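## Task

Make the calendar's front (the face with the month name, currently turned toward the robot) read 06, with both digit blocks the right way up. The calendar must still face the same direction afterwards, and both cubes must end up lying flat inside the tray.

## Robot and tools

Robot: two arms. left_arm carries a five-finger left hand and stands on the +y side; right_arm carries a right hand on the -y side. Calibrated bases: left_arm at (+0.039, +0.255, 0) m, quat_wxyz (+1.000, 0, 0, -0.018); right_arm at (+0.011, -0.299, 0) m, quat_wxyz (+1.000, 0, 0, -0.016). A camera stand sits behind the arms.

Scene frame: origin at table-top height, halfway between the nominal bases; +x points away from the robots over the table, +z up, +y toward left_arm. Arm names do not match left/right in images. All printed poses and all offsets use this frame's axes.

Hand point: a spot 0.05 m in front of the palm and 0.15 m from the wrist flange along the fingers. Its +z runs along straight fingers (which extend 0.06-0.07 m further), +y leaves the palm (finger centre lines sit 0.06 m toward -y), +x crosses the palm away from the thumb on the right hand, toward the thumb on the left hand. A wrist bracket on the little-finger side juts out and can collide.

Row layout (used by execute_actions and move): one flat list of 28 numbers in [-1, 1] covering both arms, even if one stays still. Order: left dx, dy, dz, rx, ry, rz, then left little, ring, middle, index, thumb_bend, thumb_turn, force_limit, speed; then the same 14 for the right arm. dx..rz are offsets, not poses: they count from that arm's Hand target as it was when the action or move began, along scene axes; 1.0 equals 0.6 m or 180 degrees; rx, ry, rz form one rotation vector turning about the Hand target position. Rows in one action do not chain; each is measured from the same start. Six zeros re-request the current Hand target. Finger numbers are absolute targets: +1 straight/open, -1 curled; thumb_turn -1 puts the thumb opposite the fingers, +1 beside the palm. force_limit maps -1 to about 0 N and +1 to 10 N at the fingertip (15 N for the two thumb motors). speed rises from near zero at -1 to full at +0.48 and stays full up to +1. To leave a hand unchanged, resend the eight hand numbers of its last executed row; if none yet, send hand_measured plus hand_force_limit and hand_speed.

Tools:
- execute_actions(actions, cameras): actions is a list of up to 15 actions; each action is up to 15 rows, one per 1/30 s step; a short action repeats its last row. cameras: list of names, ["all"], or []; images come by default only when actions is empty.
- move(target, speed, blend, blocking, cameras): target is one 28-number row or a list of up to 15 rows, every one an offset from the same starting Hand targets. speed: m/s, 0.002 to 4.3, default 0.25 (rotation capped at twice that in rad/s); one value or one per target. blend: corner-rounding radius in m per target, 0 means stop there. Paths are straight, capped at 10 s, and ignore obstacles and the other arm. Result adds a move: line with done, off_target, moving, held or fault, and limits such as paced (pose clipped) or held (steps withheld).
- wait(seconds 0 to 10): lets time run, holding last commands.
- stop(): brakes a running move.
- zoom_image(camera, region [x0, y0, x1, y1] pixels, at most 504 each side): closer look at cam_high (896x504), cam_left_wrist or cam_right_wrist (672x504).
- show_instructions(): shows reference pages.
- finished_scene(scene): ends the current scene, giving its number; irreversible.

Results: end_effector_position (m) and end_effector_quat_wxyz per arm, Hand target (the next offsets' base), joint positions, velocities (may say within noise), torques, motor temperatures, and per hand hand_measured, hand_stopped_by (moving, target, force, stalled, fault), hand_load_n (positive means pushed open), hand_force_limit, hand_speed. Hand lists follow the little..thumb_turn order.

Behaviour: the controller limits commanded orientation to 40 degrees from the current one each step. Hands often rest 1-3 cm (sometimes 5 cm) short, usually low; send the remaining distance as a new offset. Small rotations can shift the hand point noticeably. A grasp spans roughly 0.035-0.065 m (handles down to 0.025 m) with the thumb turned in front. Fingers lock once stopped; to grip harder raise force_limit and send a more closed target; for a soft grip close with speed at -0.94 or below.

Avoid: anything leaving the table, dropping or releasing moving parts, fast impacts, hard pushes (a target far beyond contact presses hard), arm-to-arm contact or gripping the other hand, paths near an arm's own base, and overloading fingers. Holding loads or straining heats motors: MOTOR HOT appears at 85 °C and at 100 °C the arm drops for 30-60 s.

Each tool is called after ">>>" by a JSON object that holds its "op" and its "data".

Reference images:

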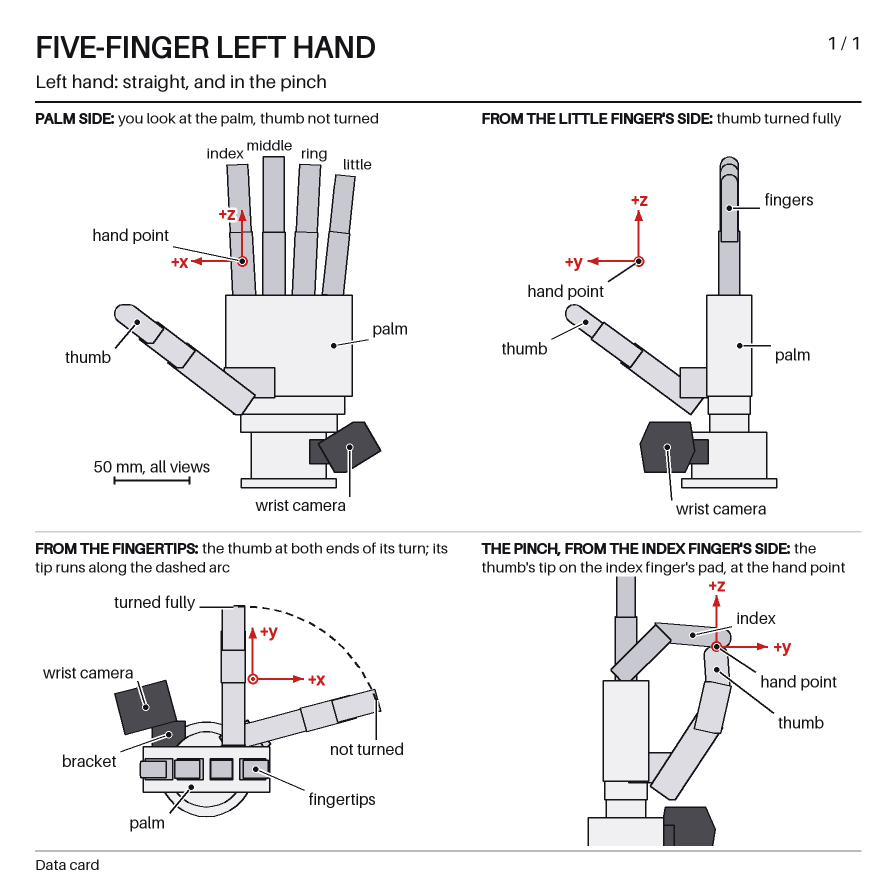

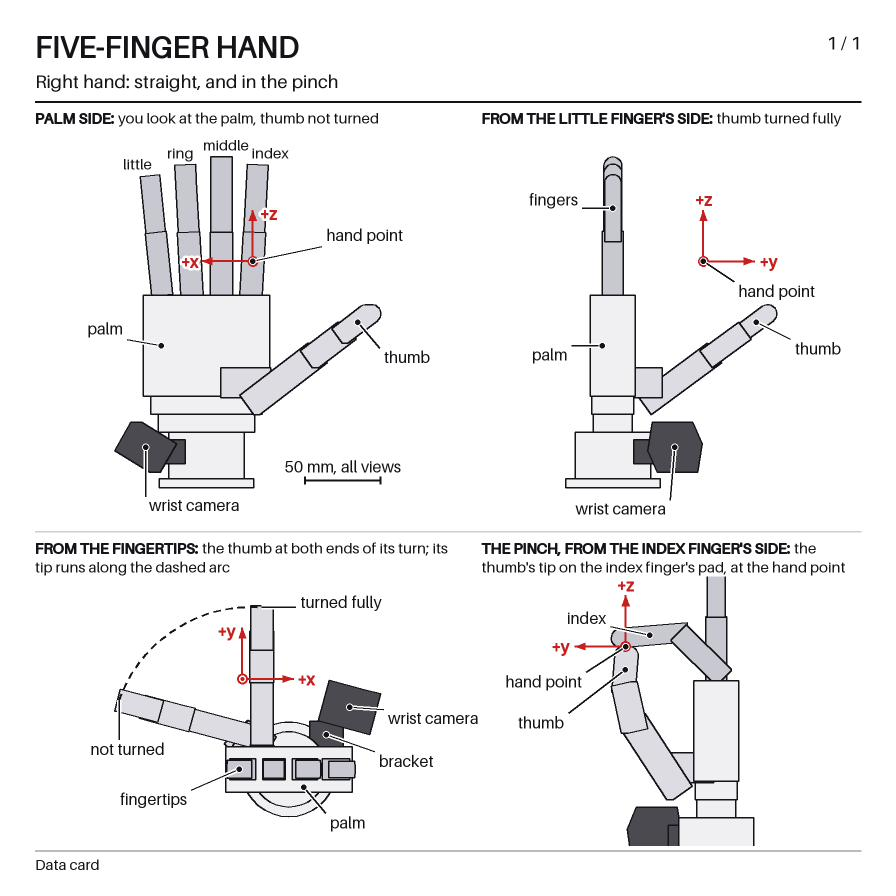

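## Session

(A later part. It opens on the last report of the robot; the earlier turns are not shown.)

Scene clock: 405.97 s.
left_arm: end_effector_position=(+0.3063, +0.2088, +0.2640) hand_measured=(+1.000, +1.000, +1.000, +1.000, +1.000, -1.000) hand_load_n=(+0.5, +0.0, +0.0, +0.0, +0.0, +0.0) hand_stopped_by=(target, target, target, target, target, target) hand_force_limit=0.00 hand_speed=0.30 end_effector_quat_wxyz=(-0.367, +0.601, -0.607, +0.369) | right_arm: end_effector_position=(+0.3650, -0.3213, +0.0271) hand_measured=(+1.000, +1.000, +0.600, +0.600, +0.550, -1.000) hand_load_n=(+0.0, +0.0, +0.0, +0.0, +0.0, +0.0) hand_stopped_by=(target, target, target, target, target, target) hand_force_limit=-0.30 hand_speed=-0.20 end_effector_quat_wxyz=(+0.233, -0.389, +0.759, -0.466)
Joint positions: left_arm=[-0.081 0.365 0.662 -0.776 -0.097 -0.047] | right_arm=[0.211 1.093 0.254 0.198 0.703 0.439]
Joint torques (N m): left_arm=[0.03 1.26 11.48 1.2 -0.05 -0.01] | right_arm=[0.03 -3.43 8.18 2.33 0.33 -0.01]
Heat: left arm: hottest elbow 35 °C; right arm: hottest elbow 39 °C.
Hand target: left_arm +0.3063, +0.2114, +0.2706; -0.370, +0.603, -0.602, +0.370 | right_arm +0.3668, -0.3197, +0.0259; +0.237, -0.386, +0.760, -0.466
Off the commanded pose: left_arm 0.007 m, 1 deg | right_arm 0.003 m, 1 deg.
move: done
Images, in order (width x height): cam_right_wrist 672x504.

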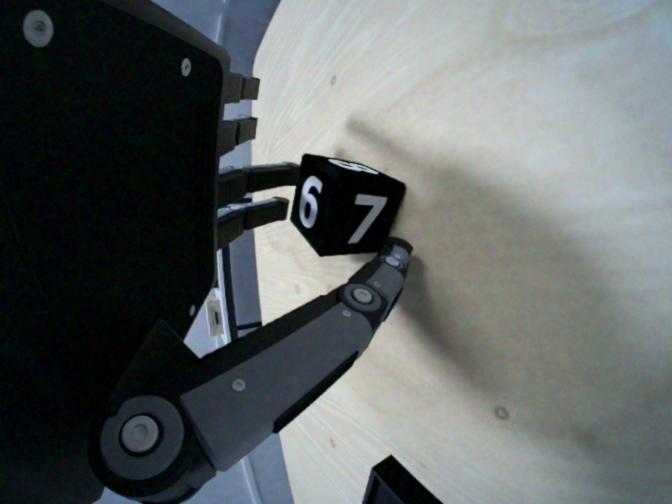

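>>> {"op": "execute_actions", "data": {"actions": [[[0,0,0,0,0,0,1,1,1,1,1,-1,0,0.3,0,0,0,0,0,0,1,1,0.35,0.35,0.33,-1,-0.2,-0.3]],[[0,0,0,0,0,0,1,1,1,1,1,-1,0,0.3,0,0,0,0,0,0,1,1,-0.1,-0.1,-0.2,-1,-0.2,-0.88]],[[0,0,0,0,0,0,1,1,1,1,1,-1,0,0.3,0,0,0,0,0,0,1,1,-0.1,-0.1,-0.2,-1,-0.2,-0.88]]], "cameras": ["cam_right_wrist"]}}

Scene clock: 421.23 s.
left_arm: end_effector_position=(+0.3063, +0.2088, +0.2640) hand_measured=(+1.000, +1.000, +1.000, +1.000, +1.000, -1.000) hand_load_n=(+0.0, +0.0, +0.0, +0.0, +0.0, +0.0) hand_stopped_by=(target, target, target, target, target, target) hand_force_limit=0.00 hand_speed=0.30 end_effector_quat_wxyz=(-0.367, +0.601, -0.607, +0.369) | right_arm: end_effector_position=(+0.3656, -0.3212, +0.0276) hand_measured=(+1.000, +1.000, +0.252, +0.240, +0.286, -1.000) hand_load_n=(+0.0, +0.0, +2.5, +5.0, +8.5, +0.0) hand_stopped_by=(target, target, force, force, force, target) hand_force_limit=-0.20 hand_speed=-0.88 end_effector_quat_wxyz=(+0.234, -0.388, +0.759, -0.467)
Joint positions: left_arm=[-0.081 0.365 0.662 -0.776 -0.097 -0.047] | right_arm=[0.211 1.093 0.254 0.201 0.703 0.439]
Joint torques (N m): left_arm=[0.03 1.26 11.47 1.2 -0.05 -0.01] | right_arm=[0.03 -3.31 8.17 2.26 0.33 -0.01]
Heat: left arm: hottest elbow 36 °C; right arm: hottest elbow 38 °C.
Hand target: left_arm +0.3063, +0.2114, +0.2706; -0.370, +0.603, -0.602, +0.370 | right_arm +0.3668, -0.3197, +0.0259; +0.237, -0.386, +0.760, -0.466
Off the commanded pose: left_arm 0.007 m, 1 deg | right_arm 0.003 m, 0 deg.
Images, in order (width x height): cam_right_wrist 672x504.

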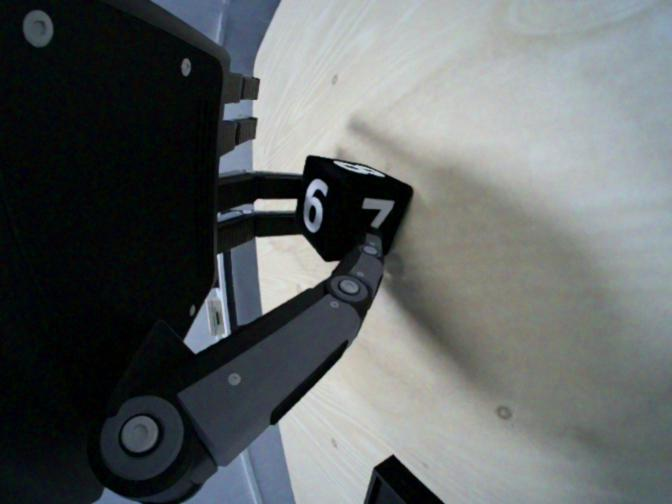

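>>> {"op": "move", "data": {"target": [[0,0,0,0,0,0,1,1,1,1,1,-1,0,0.3,0.008,0.0,0.06,0,0,0,1,1,-0.1,-0.1,-0.2,-1,-0.2,-0.88],[0,0,0,0,0,0,1,1,1,1,1,-1,0,0.3,0.0,-0.02,0.25,-0.4334,-0.0686,0.427,1,1,-0.1,-0.1,-0.2,-1,-0.2,-0.88]], "speed": [0.12,0.3], "blend": [0.01,0], "cameras": ["cam_right_wrist","cam_high"]}}

>>> {"op": "zoom_image", "data": {"camera": "cam_high", "region": [310, 120, 470, 240]}}

Scene clock: 440.00 s.
left_arm: end_effector_position=(+0.3063, +0.2088, +0.2640) hand_measured=(+1.000, +1.000, +1.000, +1.000, +1.000, -1.000) hand_load_n=(+0.0, +0.0, +0.0, +0.0, +0.0, +0.0) hand_stopped_by=(target, target, target, target, target, target) hand_force_limit=0.00 hand_speed=0.30 end_effector_quat_wxyz=(-0.367, +0.601, -0.607, +0.369) | right_arm: end_effector_position=(+0.3520, -0.3232, +0.1437) hand_measured=(+1.000, +1.000, +0.252, +0.240, +0.286, -1.000) hand_load_n=(+0.0, +0.0, +2.0, +4.5, +8.5, +0.5) hand_stopped_by=(target, target, force, force, force, target) hand_force_limit=-0.20 hand_speed=-0.88 end_effector_quat_wxyz=(-0.263, +0.763, +0.062, +0.588)
Joint positions: left_arm=[-0.081 0.365 0.662 -0.776 -0.097 -0.047] | right_arm=[-0.39 0.636 0.191 0.165 -0.903 -1.453]
Joint torques (N m): left_arm=[0.09 1.26 11.47 1.2 -0.05 -0.01] | right_arm=[-0.67 -1.03 15.91 1.58 -0.39 -0.26]
Heat: left arm: hottest elbow 36 °C; right arm: hottest elbow 38 °C.
Hand target: left_arm +0.3063, +0.2114, +0.2706; -0.370, +0.603, -0.602, +0.370 | right_arm +0.3668, -0.3316, +0.1759; -0.248, +0.751, +0.079, +0.607
Off the commanded pose: left_arm 0.007 m, 1 deg | right_arm 0.036 m, 4 deg.
move: off_target (right_arm)
Images, in order (width x height): cam_high 896x504, cam_right_wrist 672x504.

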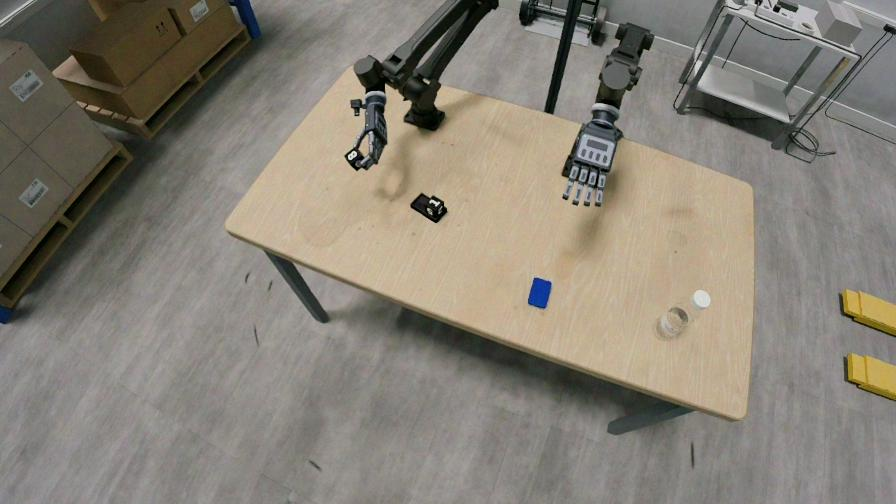

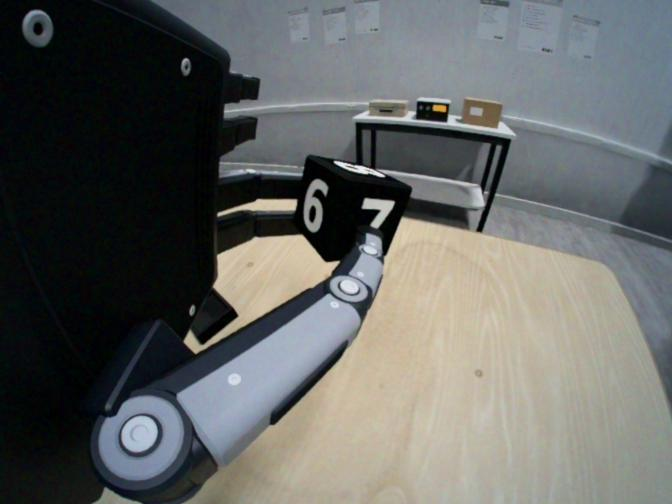

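Scaled by 3.150 from the camera's 896x504 image, which has a finer 1280x720 frame.

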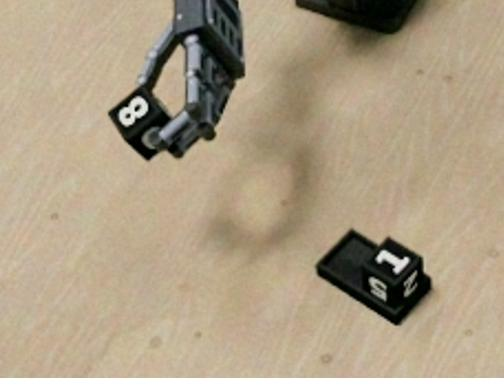

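>>> {"op": "move", "data": {"target": [[0,0,0,0,0,0,1,1,1,1,1,-1,0,0.3,0,0,-0.25,0,0,0,1,1,-0.1,-0.1,-0.2,-1,-0.2,-0.88]], "speed": 0.15, "cameras": ["cam_right_wrist","cam_high"]}}

>>> {"op": "zoom_image", "data": {"camera": "cam_high", "region": [320, 130, 400, 210]}}

Scene clock: 457.33 s.
left_arm: end_effector_position=(+0.3063, +0.2088, +0.2640) hand_measured=(+1.000, +1.000, +1.000, +1.000, +1.000, -1.000) hand_load_n=(+0.0, +0.0, +0.0, +0.0, +0.0, +0.0) hand_stopped_by=(target, target, target, target, target, target) hand_force_limit=0.00 hand_speed=0.30 end_effector_quat_wxyz=(-0.367, +0.601, -0.607, +0.369) | right_arm: end_effector_position=(+0.3685, -0.3305, +0.0267) hand_measured=(+1.000, +1.000, +0.252, +0.240, +0.286, -1.000) hand_load_n=(+0.0, +0.0, +2.0, +4.5, +8.5, +0.5) hand_stopped_by=(target, target, force, force, force, target) hand_force_limit=-0.20 hand_speed=-0.88 end_effector_quat_wxyz=(-0.247, +0.751, +0.084, +0.606)
Joint positions: left_arm=[-0.081 0.365 0.662 -0.776 -0.097 -0.047] | right_arm=[-0.388 1.684 0.069 1.381 -0.904 -1.48]
Joint torques (N m): left_arm=[0.03 1.26 11.47 1.2 -0.05 -0.01] | right_arm=[-0.62 -5.25 1.26 2.58 -0.28 -0.03]
Heat: left arm: hottest elbow 36 °C; right arm: hottest elbow 41 °C.
Hand target: left_arm +0.3063, +0.2114, +0.2706; -0.370, +0.603, -0.602, +0.370 | right_arm +0.3669, -0.3317, +0.0260; -0.248, +0.751, +0.079, +0.607
Off the commanded pose: left_arm 0.007 m, 1 deg | right_arm 0.002 m, 1 deg.
move: done
Images, in order (width x height): cam_high 896x504, cam_right_wrist 672x504.

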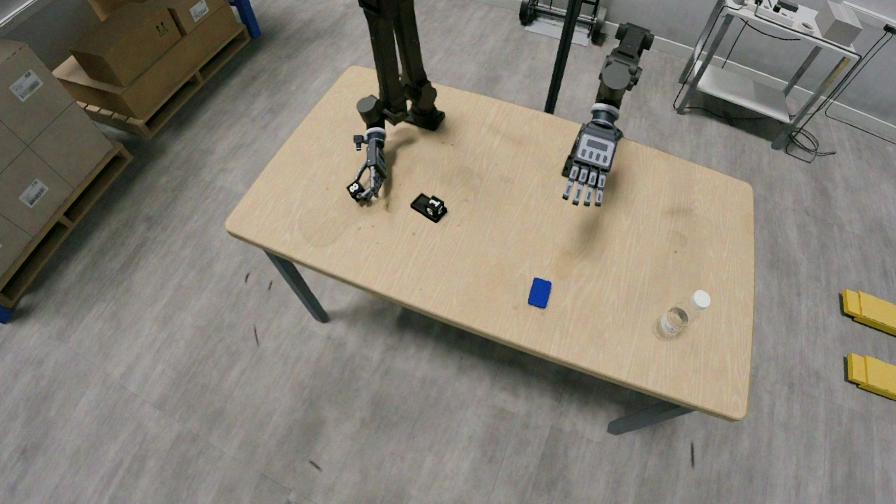

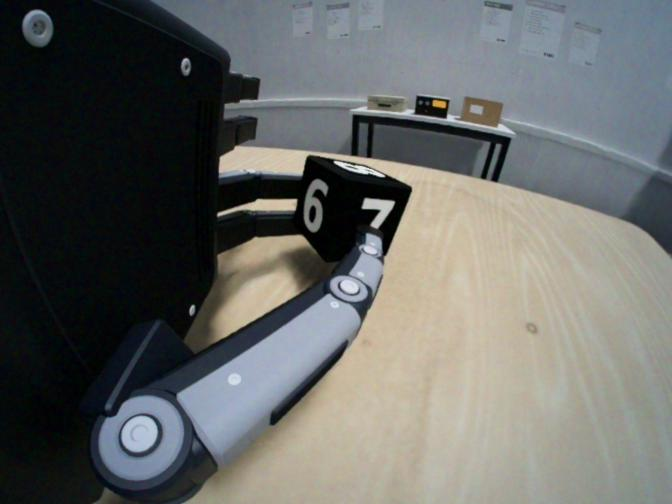

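Scaled by 6.300 from the camera's 896x504 image, which has a finer 1280x720 frame.

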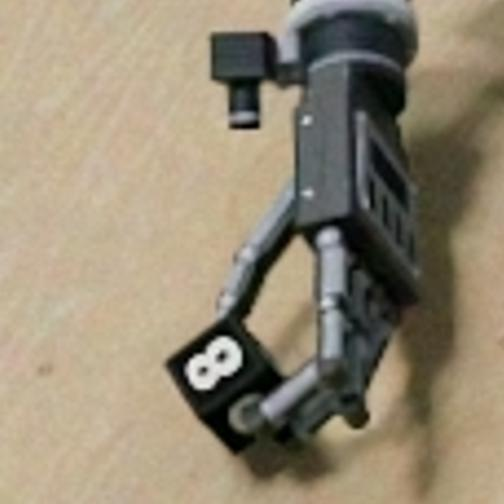

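>>> {"op": "move", "data": {"target": [[0,0,0,0,0,0,1,1,1,1,1,-1,0,0.3,0,0,-0.022,0,0,0,1,1,-0.1,-0.1,-0.2,-1,-0.2,-0.88]], "speed": 0.05, "cameras": ["cam_right_wrist","cam_high"]}}

>>> {"op": "zoom_image", "data": {"camera": "cam_high", "region": [320, 130, 400, 210]}}

>>> {"op": "zoom_image", "data": {"camera": "cam_right_wrist", "region": [180, 130, 440, 390]}}

Scene clock: 468.00 s.
left_arm: end_effector_position=(+0.3063, +0.2088, +0.2640) hand_measured=(+1.000, +1.000, +1.000, +1.000, +1.000, -1.000) hand_load_n=(-0.5, +0.0, +0.0, +0.0, +0.0, +0.0) hand_stopped_by=(target, target, target, target, target, target) hand_force_limit=0.00 hand_speed=0.30 end_effector_quat_wxyz=(-0.367, +0.601, -0.607, +0.369) | right_arm: end_effector_position=(+0.3654, -0.3291, +0.0122) hand_measured=(+1.000, +1.000, +0.252, +0.240, +0.286, -1.000) hand_load_n=(+0.0, +0.0, +2.0, +5.0, +9.0, +0.5) hand_stopped_by=(target, target, force, force, force, target) hand_force_limit=-0.20 hand_speed=-0.88 end_effector_quat_wxyz=(-0.248, +0.753, +0.082, +0.604)
Joint positions: left_arm=[-0.081 0.365 0.662 -0.776 -0.097 -0.047] | right_arm=[-0.388 1.826 0.069 1.517 -0.904 -1.479]
Joint torques (N m): left_arm=[0.03 1.26 11.47 1.21 -0.05 -0.01] | right_arm=[-0.67 -5.95 0.59 2.61 -0.28 -0.03]
Heat: left arm: hottest elbow 36 °C; right arm: hottest elbow 39 °C.
Hand target: left_arm +0.3063, +0.2114, +0.2706; -0.370, +0.603, -0.602, +0.370 | right_arm +0.3669, -0.3317, +0.0128; -0.248, +0.751, +0.079, +0.607
Off the commanded pose: left_arm 0.007 m, 1 deg | right_arm 0.003 m, 1 deg.
move: done
Images, in order (width x height): cam_high 896x504, cam_right_wrist 672x504.

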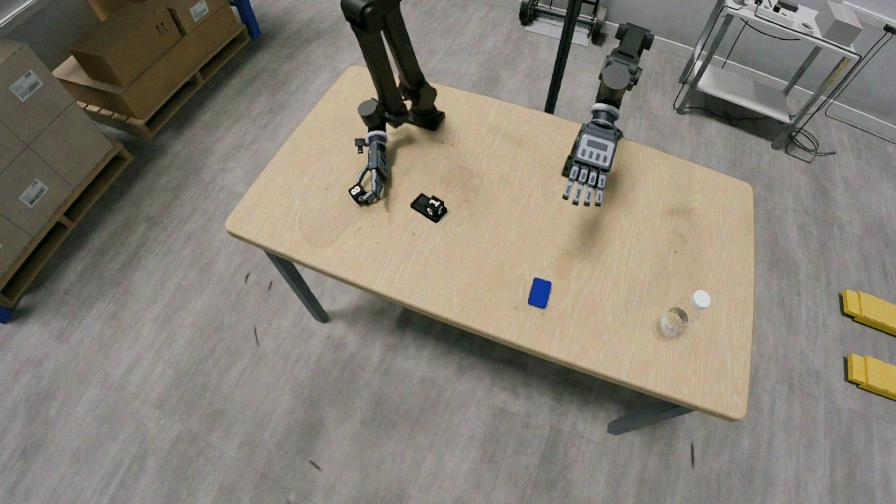

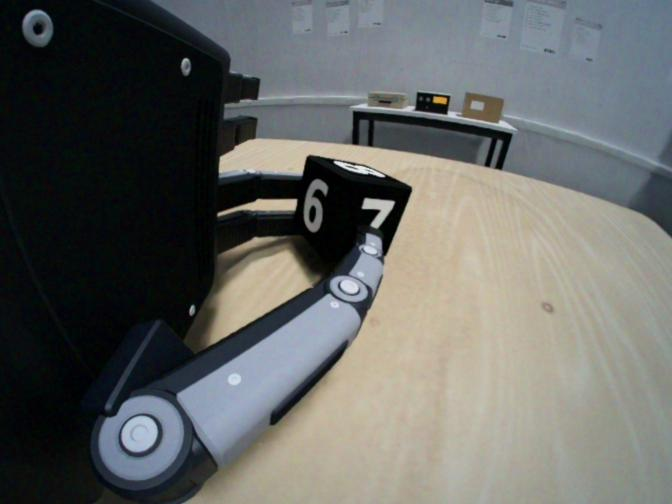

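Scaled by 6.300 from the camera's 896x504 image, which has a finer 1280x720 frame.

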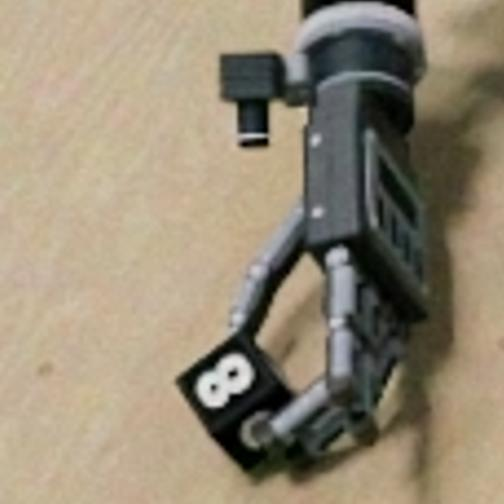

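Scaled by 1.938 from the camera's 672x504 image, which has a finer 960x720 frame.

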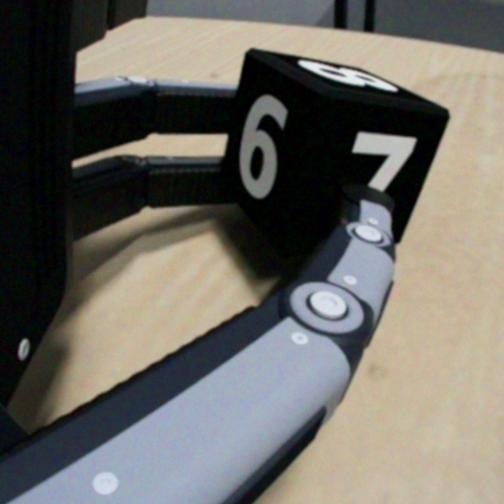

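>>> {"op": "move", "data": {"target": [[0,0,0,0,0,0,1,1,1,1,1,-1,0,0.3,0,0,-0.01,0,0,0,1,1,-0.1,-0.1,-0.2,-1,-0.2,-0.88]], "speed": 0.04, "cameras": ["cam_right_wrist"]}}

>>> {"op": "zoom_image", "data": {"camera": "cam_right_wrist", "region": [180, 130, 440, 390]}}

Scene clock: 475.73 s.
left_arm: end_effector_position=(+0.3063, +0.2088, +0.2640) hand_measured=(+1.000, +1.000, +1.000, +1.000, +1.000, -1.000) hand_load_n=(+0.0, +0.0, +0.0, +0.0, +0.0, +0.5) hand_stopped_by=(target, target, target, target, target, target) hand_force_limit=0.00 hand_speed=0.30 end_effector_quat_wxyz=(-0.367, +0.601, -0.607, +0.369) | right_arm: end_effector_position=(+0.3653, -0.3288, +0.0080) hand_measured=(+1.000, +1.000, +0.252, +0.240, +0.286, -1.000) hand_load_n=(+0.0, +0.0, +2.0, +5.0, +8.5, +0.5) hand_stopped_by=(target, target, force, force, force, target) hand_force_limit=-0.20 hand_speed=-0.88 end_effector_quat_wxyz=(-0.249, +0.753, +0.082, +0.604)
Joint positions: left_arm=[-0.081 0.365 0.662 -0.776 -0.097 -0.047] | right_arm=[-0.388 1.873 0.072 1.562 -0.905 -1.479]
Joint torques (N m): left_arm=[0.09 1.26 11.47 1.21 -0.05 -0.01] | right_arm=[-0.73 -6.12 0.4 2.3 -0.25 -0.06]
Heat: left arm: hottest elbow 36 °C; right arm: hottest elbow 38 °C.
Hand target: left_arm +0.3063, +0.2114, +0.2706; -0.370, +0.603, -0.602, +0.370 | right_arm +0.3668, -0.3316, +0.0067; -0.248, +0.751, +0.078, +0.607
Off the commanded pose: left_arm 0.007 m, 1 deg | right_arm 0.003 m, 1 deg.
joint sent to its limit (right arm) — joint 4 (wrist pitch), upper limit. The joint targets still meet the commanded pose.
move: done
Images, in order (width x height): cam_right_wrist 672x504.

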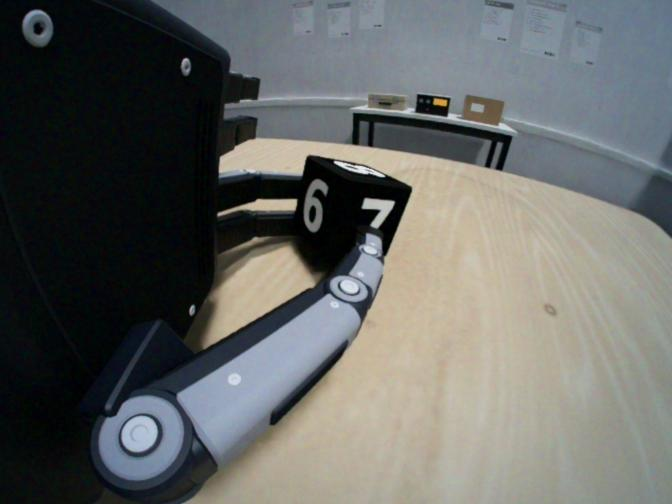

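Scaled by 1.938 from the camera's 672x504 image, which has a finer 960x720 frame.

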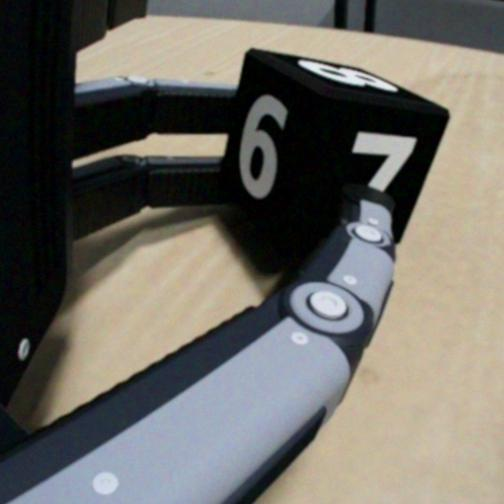

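>>> {"op": "wait", "data": {"seconds": 0, "cameras": ["cam_high"]}}

>>> {"op": "zoom_image", "data": {"camera": "cam_high", "region": [335, 160, 395, 220]}}

Scene clock: 484.97 s.
left_arm: end_effector_position=(+0.3063, +0.2088, +0.2640) hand_measured=(+1.000, +1.000, +1.000, +1.000, +1.000, -1.000) hand_load_n=(+0.0, +0.0, +0.0, +0.0, +0.0, +0.0) hand_stopped_by=(target, target, target, target, target, target) hand_force_limit=0.00 hand_speed=0.30 end_effector_quat_wxyz=(-0.367, +0.601, -0.607, +0.369) | right_arm: end_effector_position=(+0.3653, -0.3288, +0.0080) hand_measured=(+1.000, +1.000, +0.252, +0.240, +0.286, -1.000) hand_load_n=(-0.5, +0.0, +2.0, +4.5, +8.5, +0.0) hand_stopped_by=(target, target, force, force, force, target) hand_force_limit=-0.20 hand_speed=-0.88 end_effector_quat_wxyz=(-0.249, +0.753, +0.082, +0.604)
Joint positions: left_arm=[-0.081 0.365 0.662 -0.776 -0.097 -0.047] | right_arm=[-0.388 1.873 0.072 1.562 -0.905 -1.479]
Joint torques (N m): left_arm=[0.03 1.26 11.47 1.2 -0.05 -0.01] | right_arm=[-0.62 -6.07 0.43 2.3 -0.25 -0.06]
Motor temperatures (°C): left_arm=[27 25 36 25 26 24] | right_arm=[24 30 37 25 26 24]
Heat: left arm: hottest elbow 36 °C; right arm: hottest elbow 37 °C.
Hand target: left_arm +0.3063, +0.2114, +0.2706; -0.370, +0.603, -0.602, +0.370 | right_arm +0.3668, -0.3316, +0.0067; -0.248, +0.751, +0.078, +0.607
Off the commanded pose: left_arm 0.007 m, 1 deg | right_arm 0.003 m, 1 deg.
Images, in order (width x height): cam_high 896x504.

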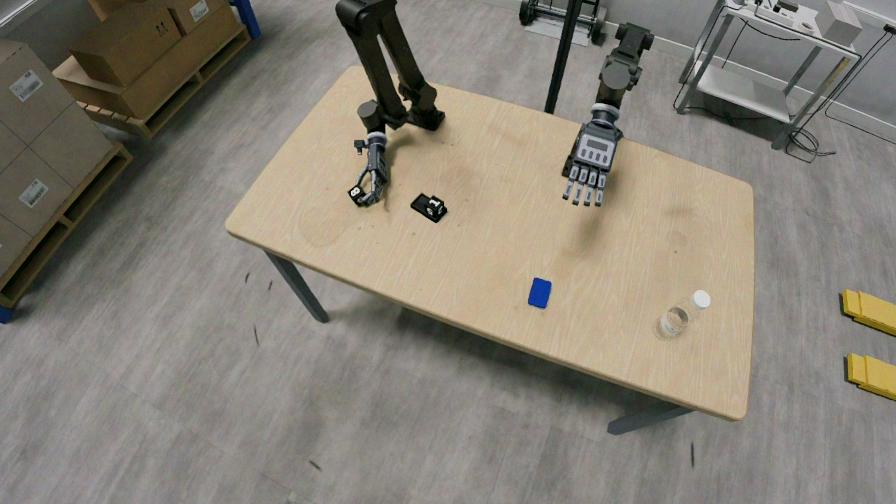

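Scaled by 8.400 from the camera's 896x504 image, which has a finer 1280x720 frame.

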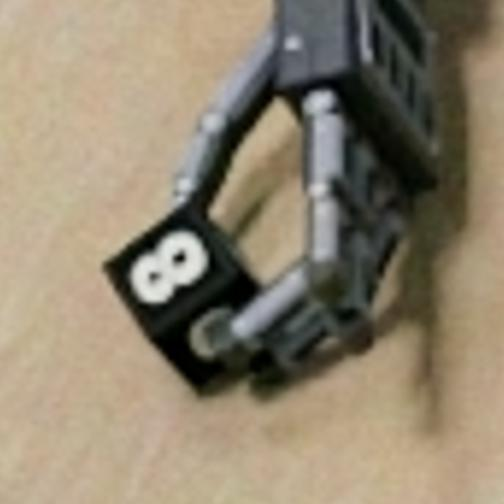

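>>> {"op": "move", "data": {"target": [[0,0,0,0,0,0,1,1,1,1,1,-1,0,0.3,0,0,-0.012,0,0,0,1,1,-0.1,-0.1,-0.2,-1,-0.2,-0.88]], "speed": 0.04, "cameras": ["cam_right_wrist","cam_high"]}}

>>> {"op": "zoom_image", "data": {"camera": "cam_right_wrist", "region": [180, 130, 440, 390]}}

>>> {"op": "zoom_image", "data": {"camera": "cam_high", "region": [335, 160, 395, 220]}}

Scene clock: 494.67 s.
left_arm: end_effector_position=(+0.3063, +0.2088, +0.2640) hand_measured=(+1.000, +1.000, +1.000, +1.000, +1.000, -1.000) hand_load_n=(+0.0, +0.0, +0.0, +0.0, +0.0, +0.0) hand_stopped_by=(target, target, target, target, target, target) hand_force_limit=0.00 hand_speed=0.30 end_effector_quat_wxyz=(-0.367, +0.601, -0.607, +0.369) | right_arm: end_effector_position=(+0.3673, -0.3290, +0.0072) hand_measured=(+1.000, +1.000, +0.252, +0.240, +0.286, -1.000) hand_load_n=(+0.0, +0.0, +1.5, +4.5, +9.0, +0.0) hand_stopped_by=(target, target, force, force, force, target) hand_force_limit=-0.20 hand_speed=-0.88 end_effector_quat_wxyz=(-0.248, +0.751, +0.087, +0.606)
Joint positions: left_arm=[-0.081 0.365 0.662 -0.776 -0.097 -0.047] | right_arm=[-0.388 1.889 0.078 1.575 -0.91 -1.484]
Joint torques (N m): left_arm=[0.09 1.26 11.47 1.21 -0.05 -0.01] | right_arm=[-0.79 -5.42 0.34 1.83 -0.13 -0.13]
Heat: left arm: hottest elbow 36 °C; right arm: hottest elbow 36 °C.
Hand target: left_arm +0.3063, +0.2114, +0.2706; -0.370, +0.603, -0.602, +0.370 | right_arm +0.3668, -0.3315, -0.0005; -0.248, +0.751, +0.079, +0.607
Off the commanded pose: left_arm 0.007 m, 1 deg | right_arm 0.008 m, 1 deg.
joint read past its limit (right arm) — joint 4 (wrist pitch), upper limit.
joint sent to its limit (right arm) — joint 4 (wrist pitch), upper limit. The joint targets still meet the commanded pose.
move: done
Images, in order (width x height): cam_high 896x504, cam_right_wrist 672x504.

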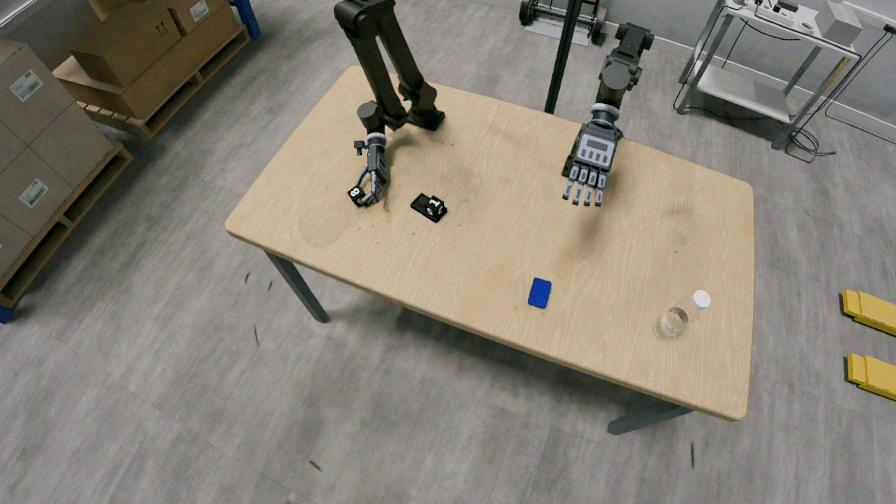

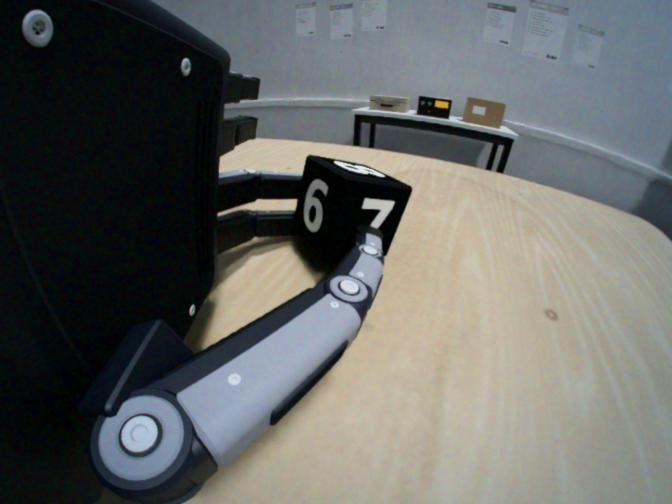

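Scaled by 1.938 from the camera's 672x504 image, which has a finer 960x720 frame.

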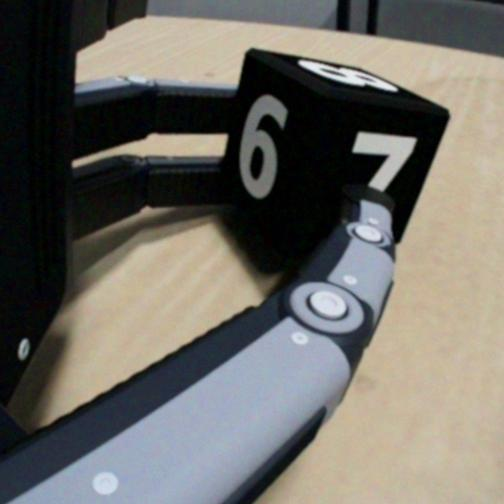

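Scaled by 8.400 from the camera's 896x504 image, which has a finer 1280x720 frame.

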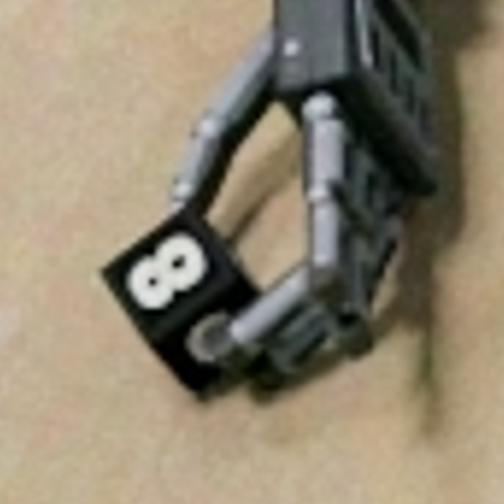

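>>> {"op": "execute_actions", "data": {"actions": [[[0,0,0,0,0,0,1,1,1,1,1,-1,0,0.3,0,0,0,0,0,0,1,1,0.34,0.34,0.37,-1,-0.2,-0.96]],[[0,0,0,0,0,0,1,1,1,1,1,-1,0,0.3,0,0,0,0,0,0,1,1,0.34,0.34,0.37,-1,-0.2,-0.96]],[[0,0,0,0,0,0,1,1,1,1,1,-1,0,0.3,0,0,0,0,0,0,1,1,0.34,0.34,0.37,-1,-0.2,-0.96]]], "cameras": ["cam_right_wrist","cam_high"]}}

>>> {"op": "zoom_image", "data": {"camera": "cam_right_wrist", "region": [180, 130, 440, 390]}}

>>> {"op": "zoom_image", "data": {"camera": "cam_high", "region": [335, 160, 395, 220]}}

Scene clock: 525.80 s.
left_arm: end_effector_position=(+0.3063, +0.2088, +0.2640) hand_measured=(+1.000, +1.000, +1.000, +1.000, +1.000, -1.000) hand_load_n=(+0.0, +0.0, +0.0, +0.0, +0.0, +0.0) hand_stopped_by=(target, target, target, target, target, target) hand_force_limit=0.00 hand_speed=0.30 end_effector_quat_wxyz=(-0.367, +0.601, -0.607, +0.369) | right_arm: end_effector_position=(+0.3689, -0.3309, +0.0072) hand_measured=(+1.000, +1.000, +0.340, +0.340, +0.370, -1.000) hand_load_n=(+0.0, +0.0, +0.0, -1.0, +0.0, +0.0) hand_stopped_by=(target, target, target, target, target, target) hand_force_limit=-0.20 hand_speed=-0.96 end_effector_quat_wxyz=(-0.246, +0.751, +0.087, +0.607)
Joint positions: left_arm=[-0.081 0.365 0.662 -0.776 -0.097 -0.047] | right_arm=[-0.391 1.891 0.083 1.576 -0.91 -1.486]
Joint torques (N m): left_arm=[0.03 1.26 11.47 1.2 -0.04 -0.01] | right_arm=[-0.62 -5.6 -0.02 1.81 -0.15 -0.11]
Heat: left arm: hottest elbow 36 °C; right arm: hottest elbow 35 °C.
Hand target: left_arm +0.3063, +0.2114, +0.2706; -0.370, +0.603, -0.602, +0.370 | right_arm +0.3668, -0.3316, -0.0004; -0.248, +0.751, +0.079, +0.607
Off the commanded pose: left_arm 0.007 m, 1 deg | right_arm 0.008 m, 1 deg.
joint read past its limit (right arm) — joint 4 (wrist pitch), upper limit.
joint sent to its limit (right arm) — joint 4 (wrist pitch), upper limit. The joint targets still meet the commanded pose.
Images, in order (width x height): cam_high 896x504, cam_right_wrist 672x504.

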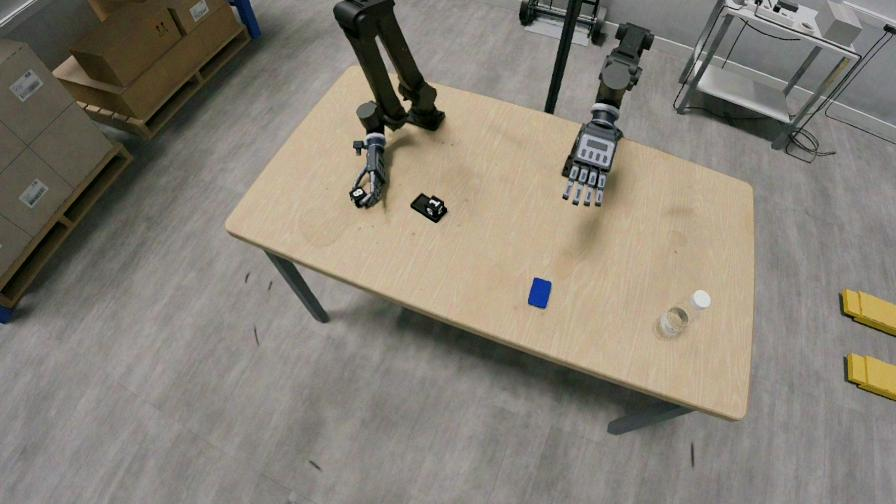

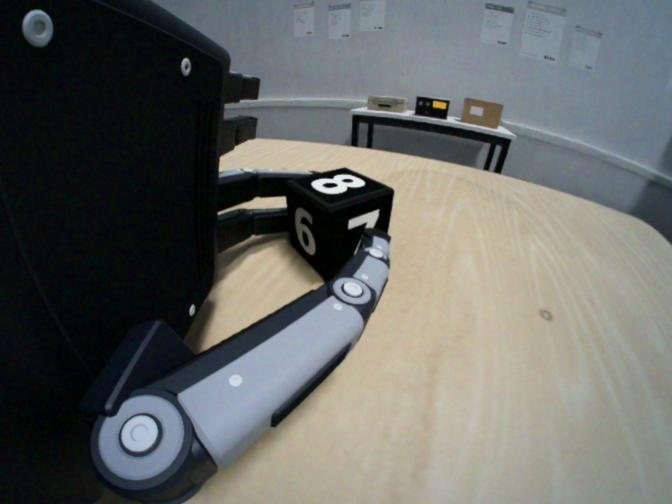

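Scaled by 1.938 from the camera's 672x504 image, which has a finer 960x720 frame.

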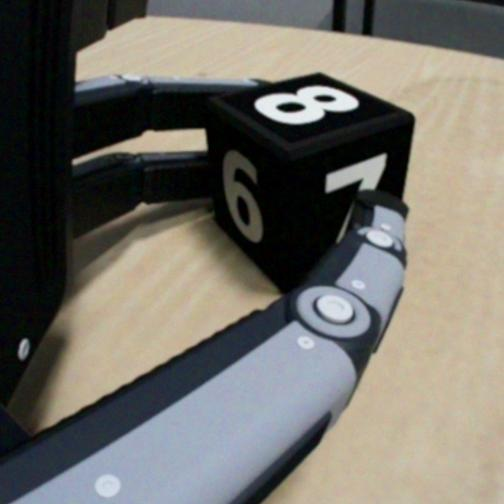

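Scaled by 8.400 from the camera's 896x504 image, which has a finer 1280x720 frame.

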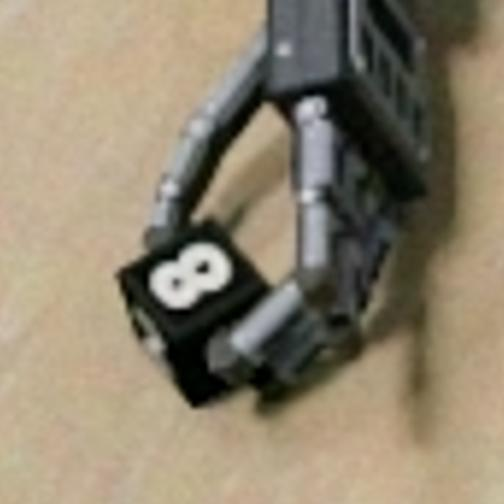

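>>> {"op": "move", "data": {"target": [[0,0,0,0,0,0,1,1,1,1,1,-1,0,0.3,0,0,0.008,0,0,0,1,1,0.65,0.65,0.65,-1,-0.2,-0.4],[0,0,0,0,0,0,1,1,1,1,1,-1,0,0.3,0.015,0,0.2,0,0,0,1,1,0.65,0.65,0.65,-1,-0.2,-0.4],[0,0,0,0,0,0,1,1,1,1,1,-1,0,0.3,0.039,0.036,0.2,0.4334,0.0686,-0.427,1,1,0.65,0.65,0.65,-1,-0.2,-0.4]], "speed": [0.05,0.12,0.3], "cameras": ["cam_right_wrist","cam_high"]}}

>>> {"op": "zoom_image", "data": {"camera": "cam_right_wrist", "region": [260, 120, 480, 330]}}

Scene clock: 552.60 s.
left_arm: end_effector_position=(+0.3063, +0.2088, +0.2640) hand_measured=(+1.000, +1.000, +1.000, +1.000, +1.000, -1.000) hand_load_n=(+0.0, +0.0, +0.0, +0.0, +0.0, +0.0) hand_stopped_by=(target, target, target, target, target, target) hand_force_limit=0.00 hand_speed=0.30 end_effector_quat_wxyz=(-0.367, +0.601, -0.607, +0.369) | right_arm: end_effector_position=(+0.3715, -0.3153, +0.0977) hand_measured=(+1.000, +1.000, +0.650, +0.650, +0.650, -1.000) hand_load_n=(+0.0, +0.0, +0.0, +0.0, +0.0, +0.0) hand_stopped_by=(target, target, target, target, target, target) hand_force_limit=-0.20 hand_speed=-0.40 end_effector_quat_wxyz=(+0.221, -0.398, +0.760, -0.463)
Joint positions: left_arm=[-0.081 0.365 0.662 -0.776 -0.097 -0.047] | right_arm=[0.231 0.899 0.411 -0.192 0.718 0.451]
Joint torques (N m): left_arm=[0.03 1.2 11.47 1.2 -0.05 -0.01] | right_arm=[0.21 -2.61 15.08 1.37 0.48 -0.01]
Heat: left arm: hottest elbow 36 °C; right arm: hottest elbow 35 °C.
Hand target: left_arm +0.3063, +0.2114, +0.2706; -0.370, +0.603, -0.602, +0.370 | right_arm +0.3902, -0.3101, +0.1195; +0.237, -0.386, +0.760, -0.466
Off the commanded pose: left_arm 0.007 m, 1 deg | right_arm 0.029 m, 2 deg.
move: off_target (right_arm)
Images, in order (width x height): cam_high 896x504, cam_right_wrist 672x504.

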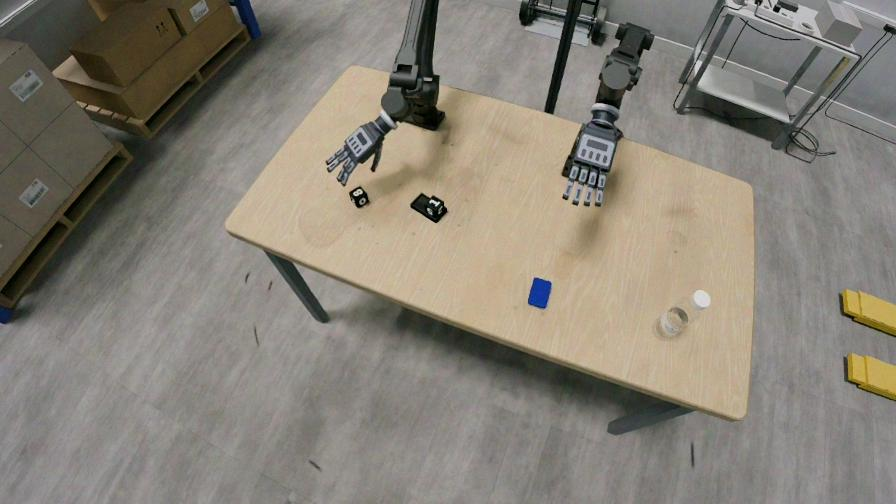

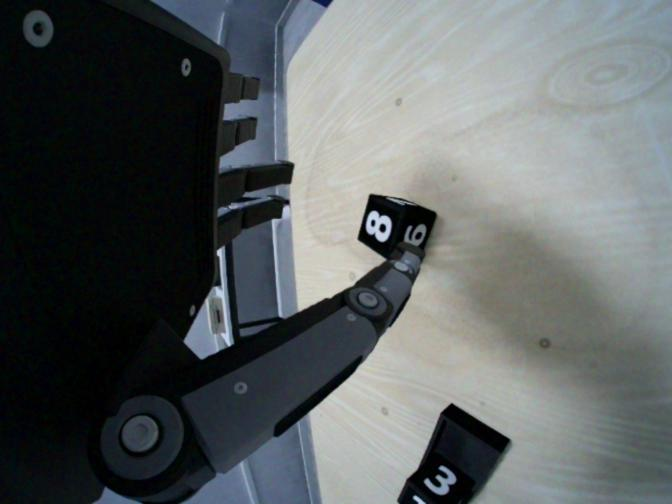

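Scaled by 2.291 from the camera's 672x504 image, which has a finer 960x720 frame.

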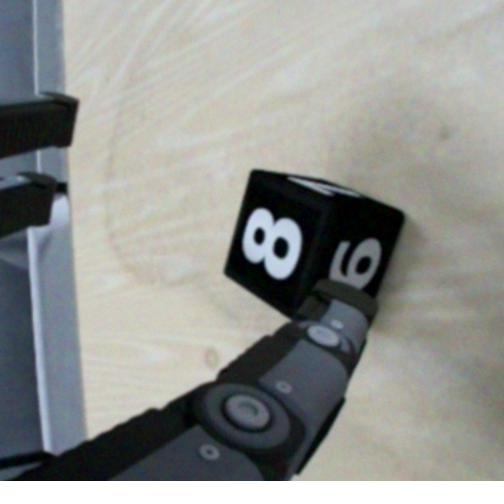

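>>> {"op": "zoom_image", "data": {"camera": "cam_right_wrist", "region": [350, 185, 450, 270]}}

>>> {"op": "zoom_image", "data": {"camera": "cam_high", "region": [330, 170, 390, 220]}}

Scaled by 5.040 from the camera's 672x504 image, which has a finer 960x720 frame.

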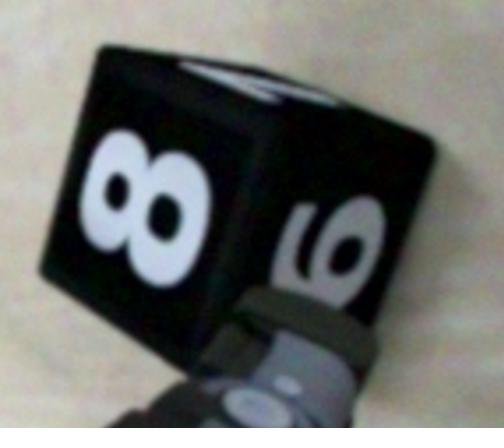

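Scaled by 8.400 from the camera's 896x504 image, which has a finer 1280x720 frame.

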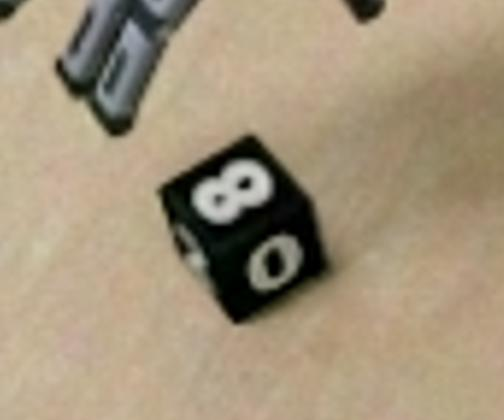

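>>> {"op": "move", "data": {"target": [[0,0,0,0,0,0,1,1,1,1,1,-1,0,0.3,0.009,0.005,-0.155,0,0,0.027,1,1,0.6,0.6,0.6,-1,-0.2,-0.3]], "speed": 0.15, "cameras": ["cam_right_wrist"]}}

>>> {"op": "zoom_image", "data": {"camera": "cam_right_wrist", "region": [240, 120, 480, 330]}}

Scene clock: 590.80 s.
left_arm: end_effector_position=(+0.3063, +0.2088, +0.2640) hand_measured=(+1.000, +1.000, +1.000, +1.000, +1.000, -1.000) hand_load_n=(+0.0, -0.5, +0.0, +0.0, +0.0, +0.0) hand_stopped_by=(target, target, target, target, target, target) hand_force_limit=0.00 hand_speed=0.30 end_effector_quat_wxyz=(-0.367, +0.601, -0.607, +0.369) | right_arm: end_effector_position=(+0.3948, -0.3044, +0.0287) hand_measured=(+1.000, +1.000, +0.600, +0.600, +0.600, -1.000) hand_load_n=(+0.0, +0.0, +0.0, +0.0, +0.0, +0.0) hand_stopped_by=(target, target, target, target, target, target) hand_force_limit=-0.20 hand_speed=-0.30 end_effector_quat_wxyz=(+0.259, -0.416, +0.744, -0.453)
Joint positions: left_arm=[-0.081 0.365 0.662 -0.776 -0.097 -0.047] | right_arm=[0.208 1.186 0.303 0.286 0.626 0.388]
Joint torques (N m): left_arm=[0.03 1.26 11.47 1.2 -0.05 -0.01] | right_arm=[-0.73 -4.31 7.97 2.47 0.13 -0.19]
Heat: left arm: hottest elbow 36 °C; right arm: hottest elbow 38 °C.
Hand target: left_arm +0.3063, +0.2114, +0.2706; -0.370, +0.603, -0.602, +0.370 | right_arm +0.3957, -0.3070, +0.0266; +0.257, -0.418, +0.743, -0.455
Off the commanded pose: left_arm 0.007 m, 1 deg | right_arm 0.004 m, 0 deg.
move: done
Images, in order (width x height): cam_right_wrist 672x504.

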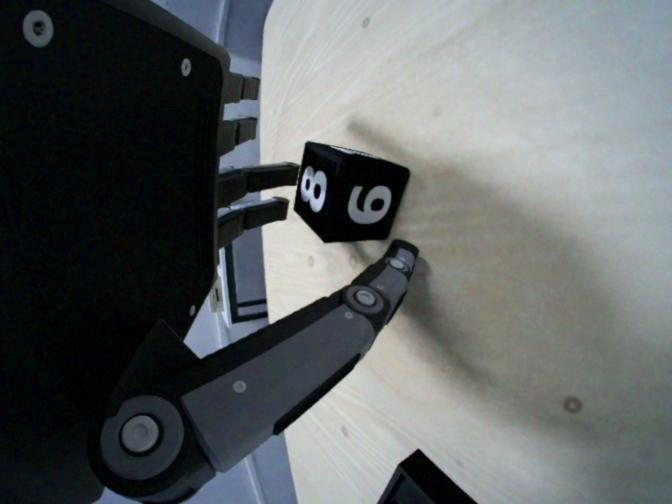

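Scaled by 2.100 from the camera's 672x504 image, which has a finer 960x720 frame.

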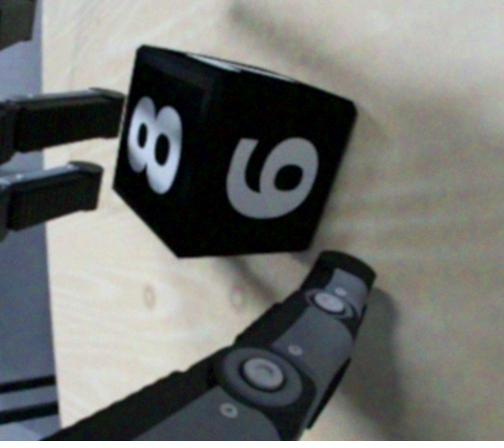

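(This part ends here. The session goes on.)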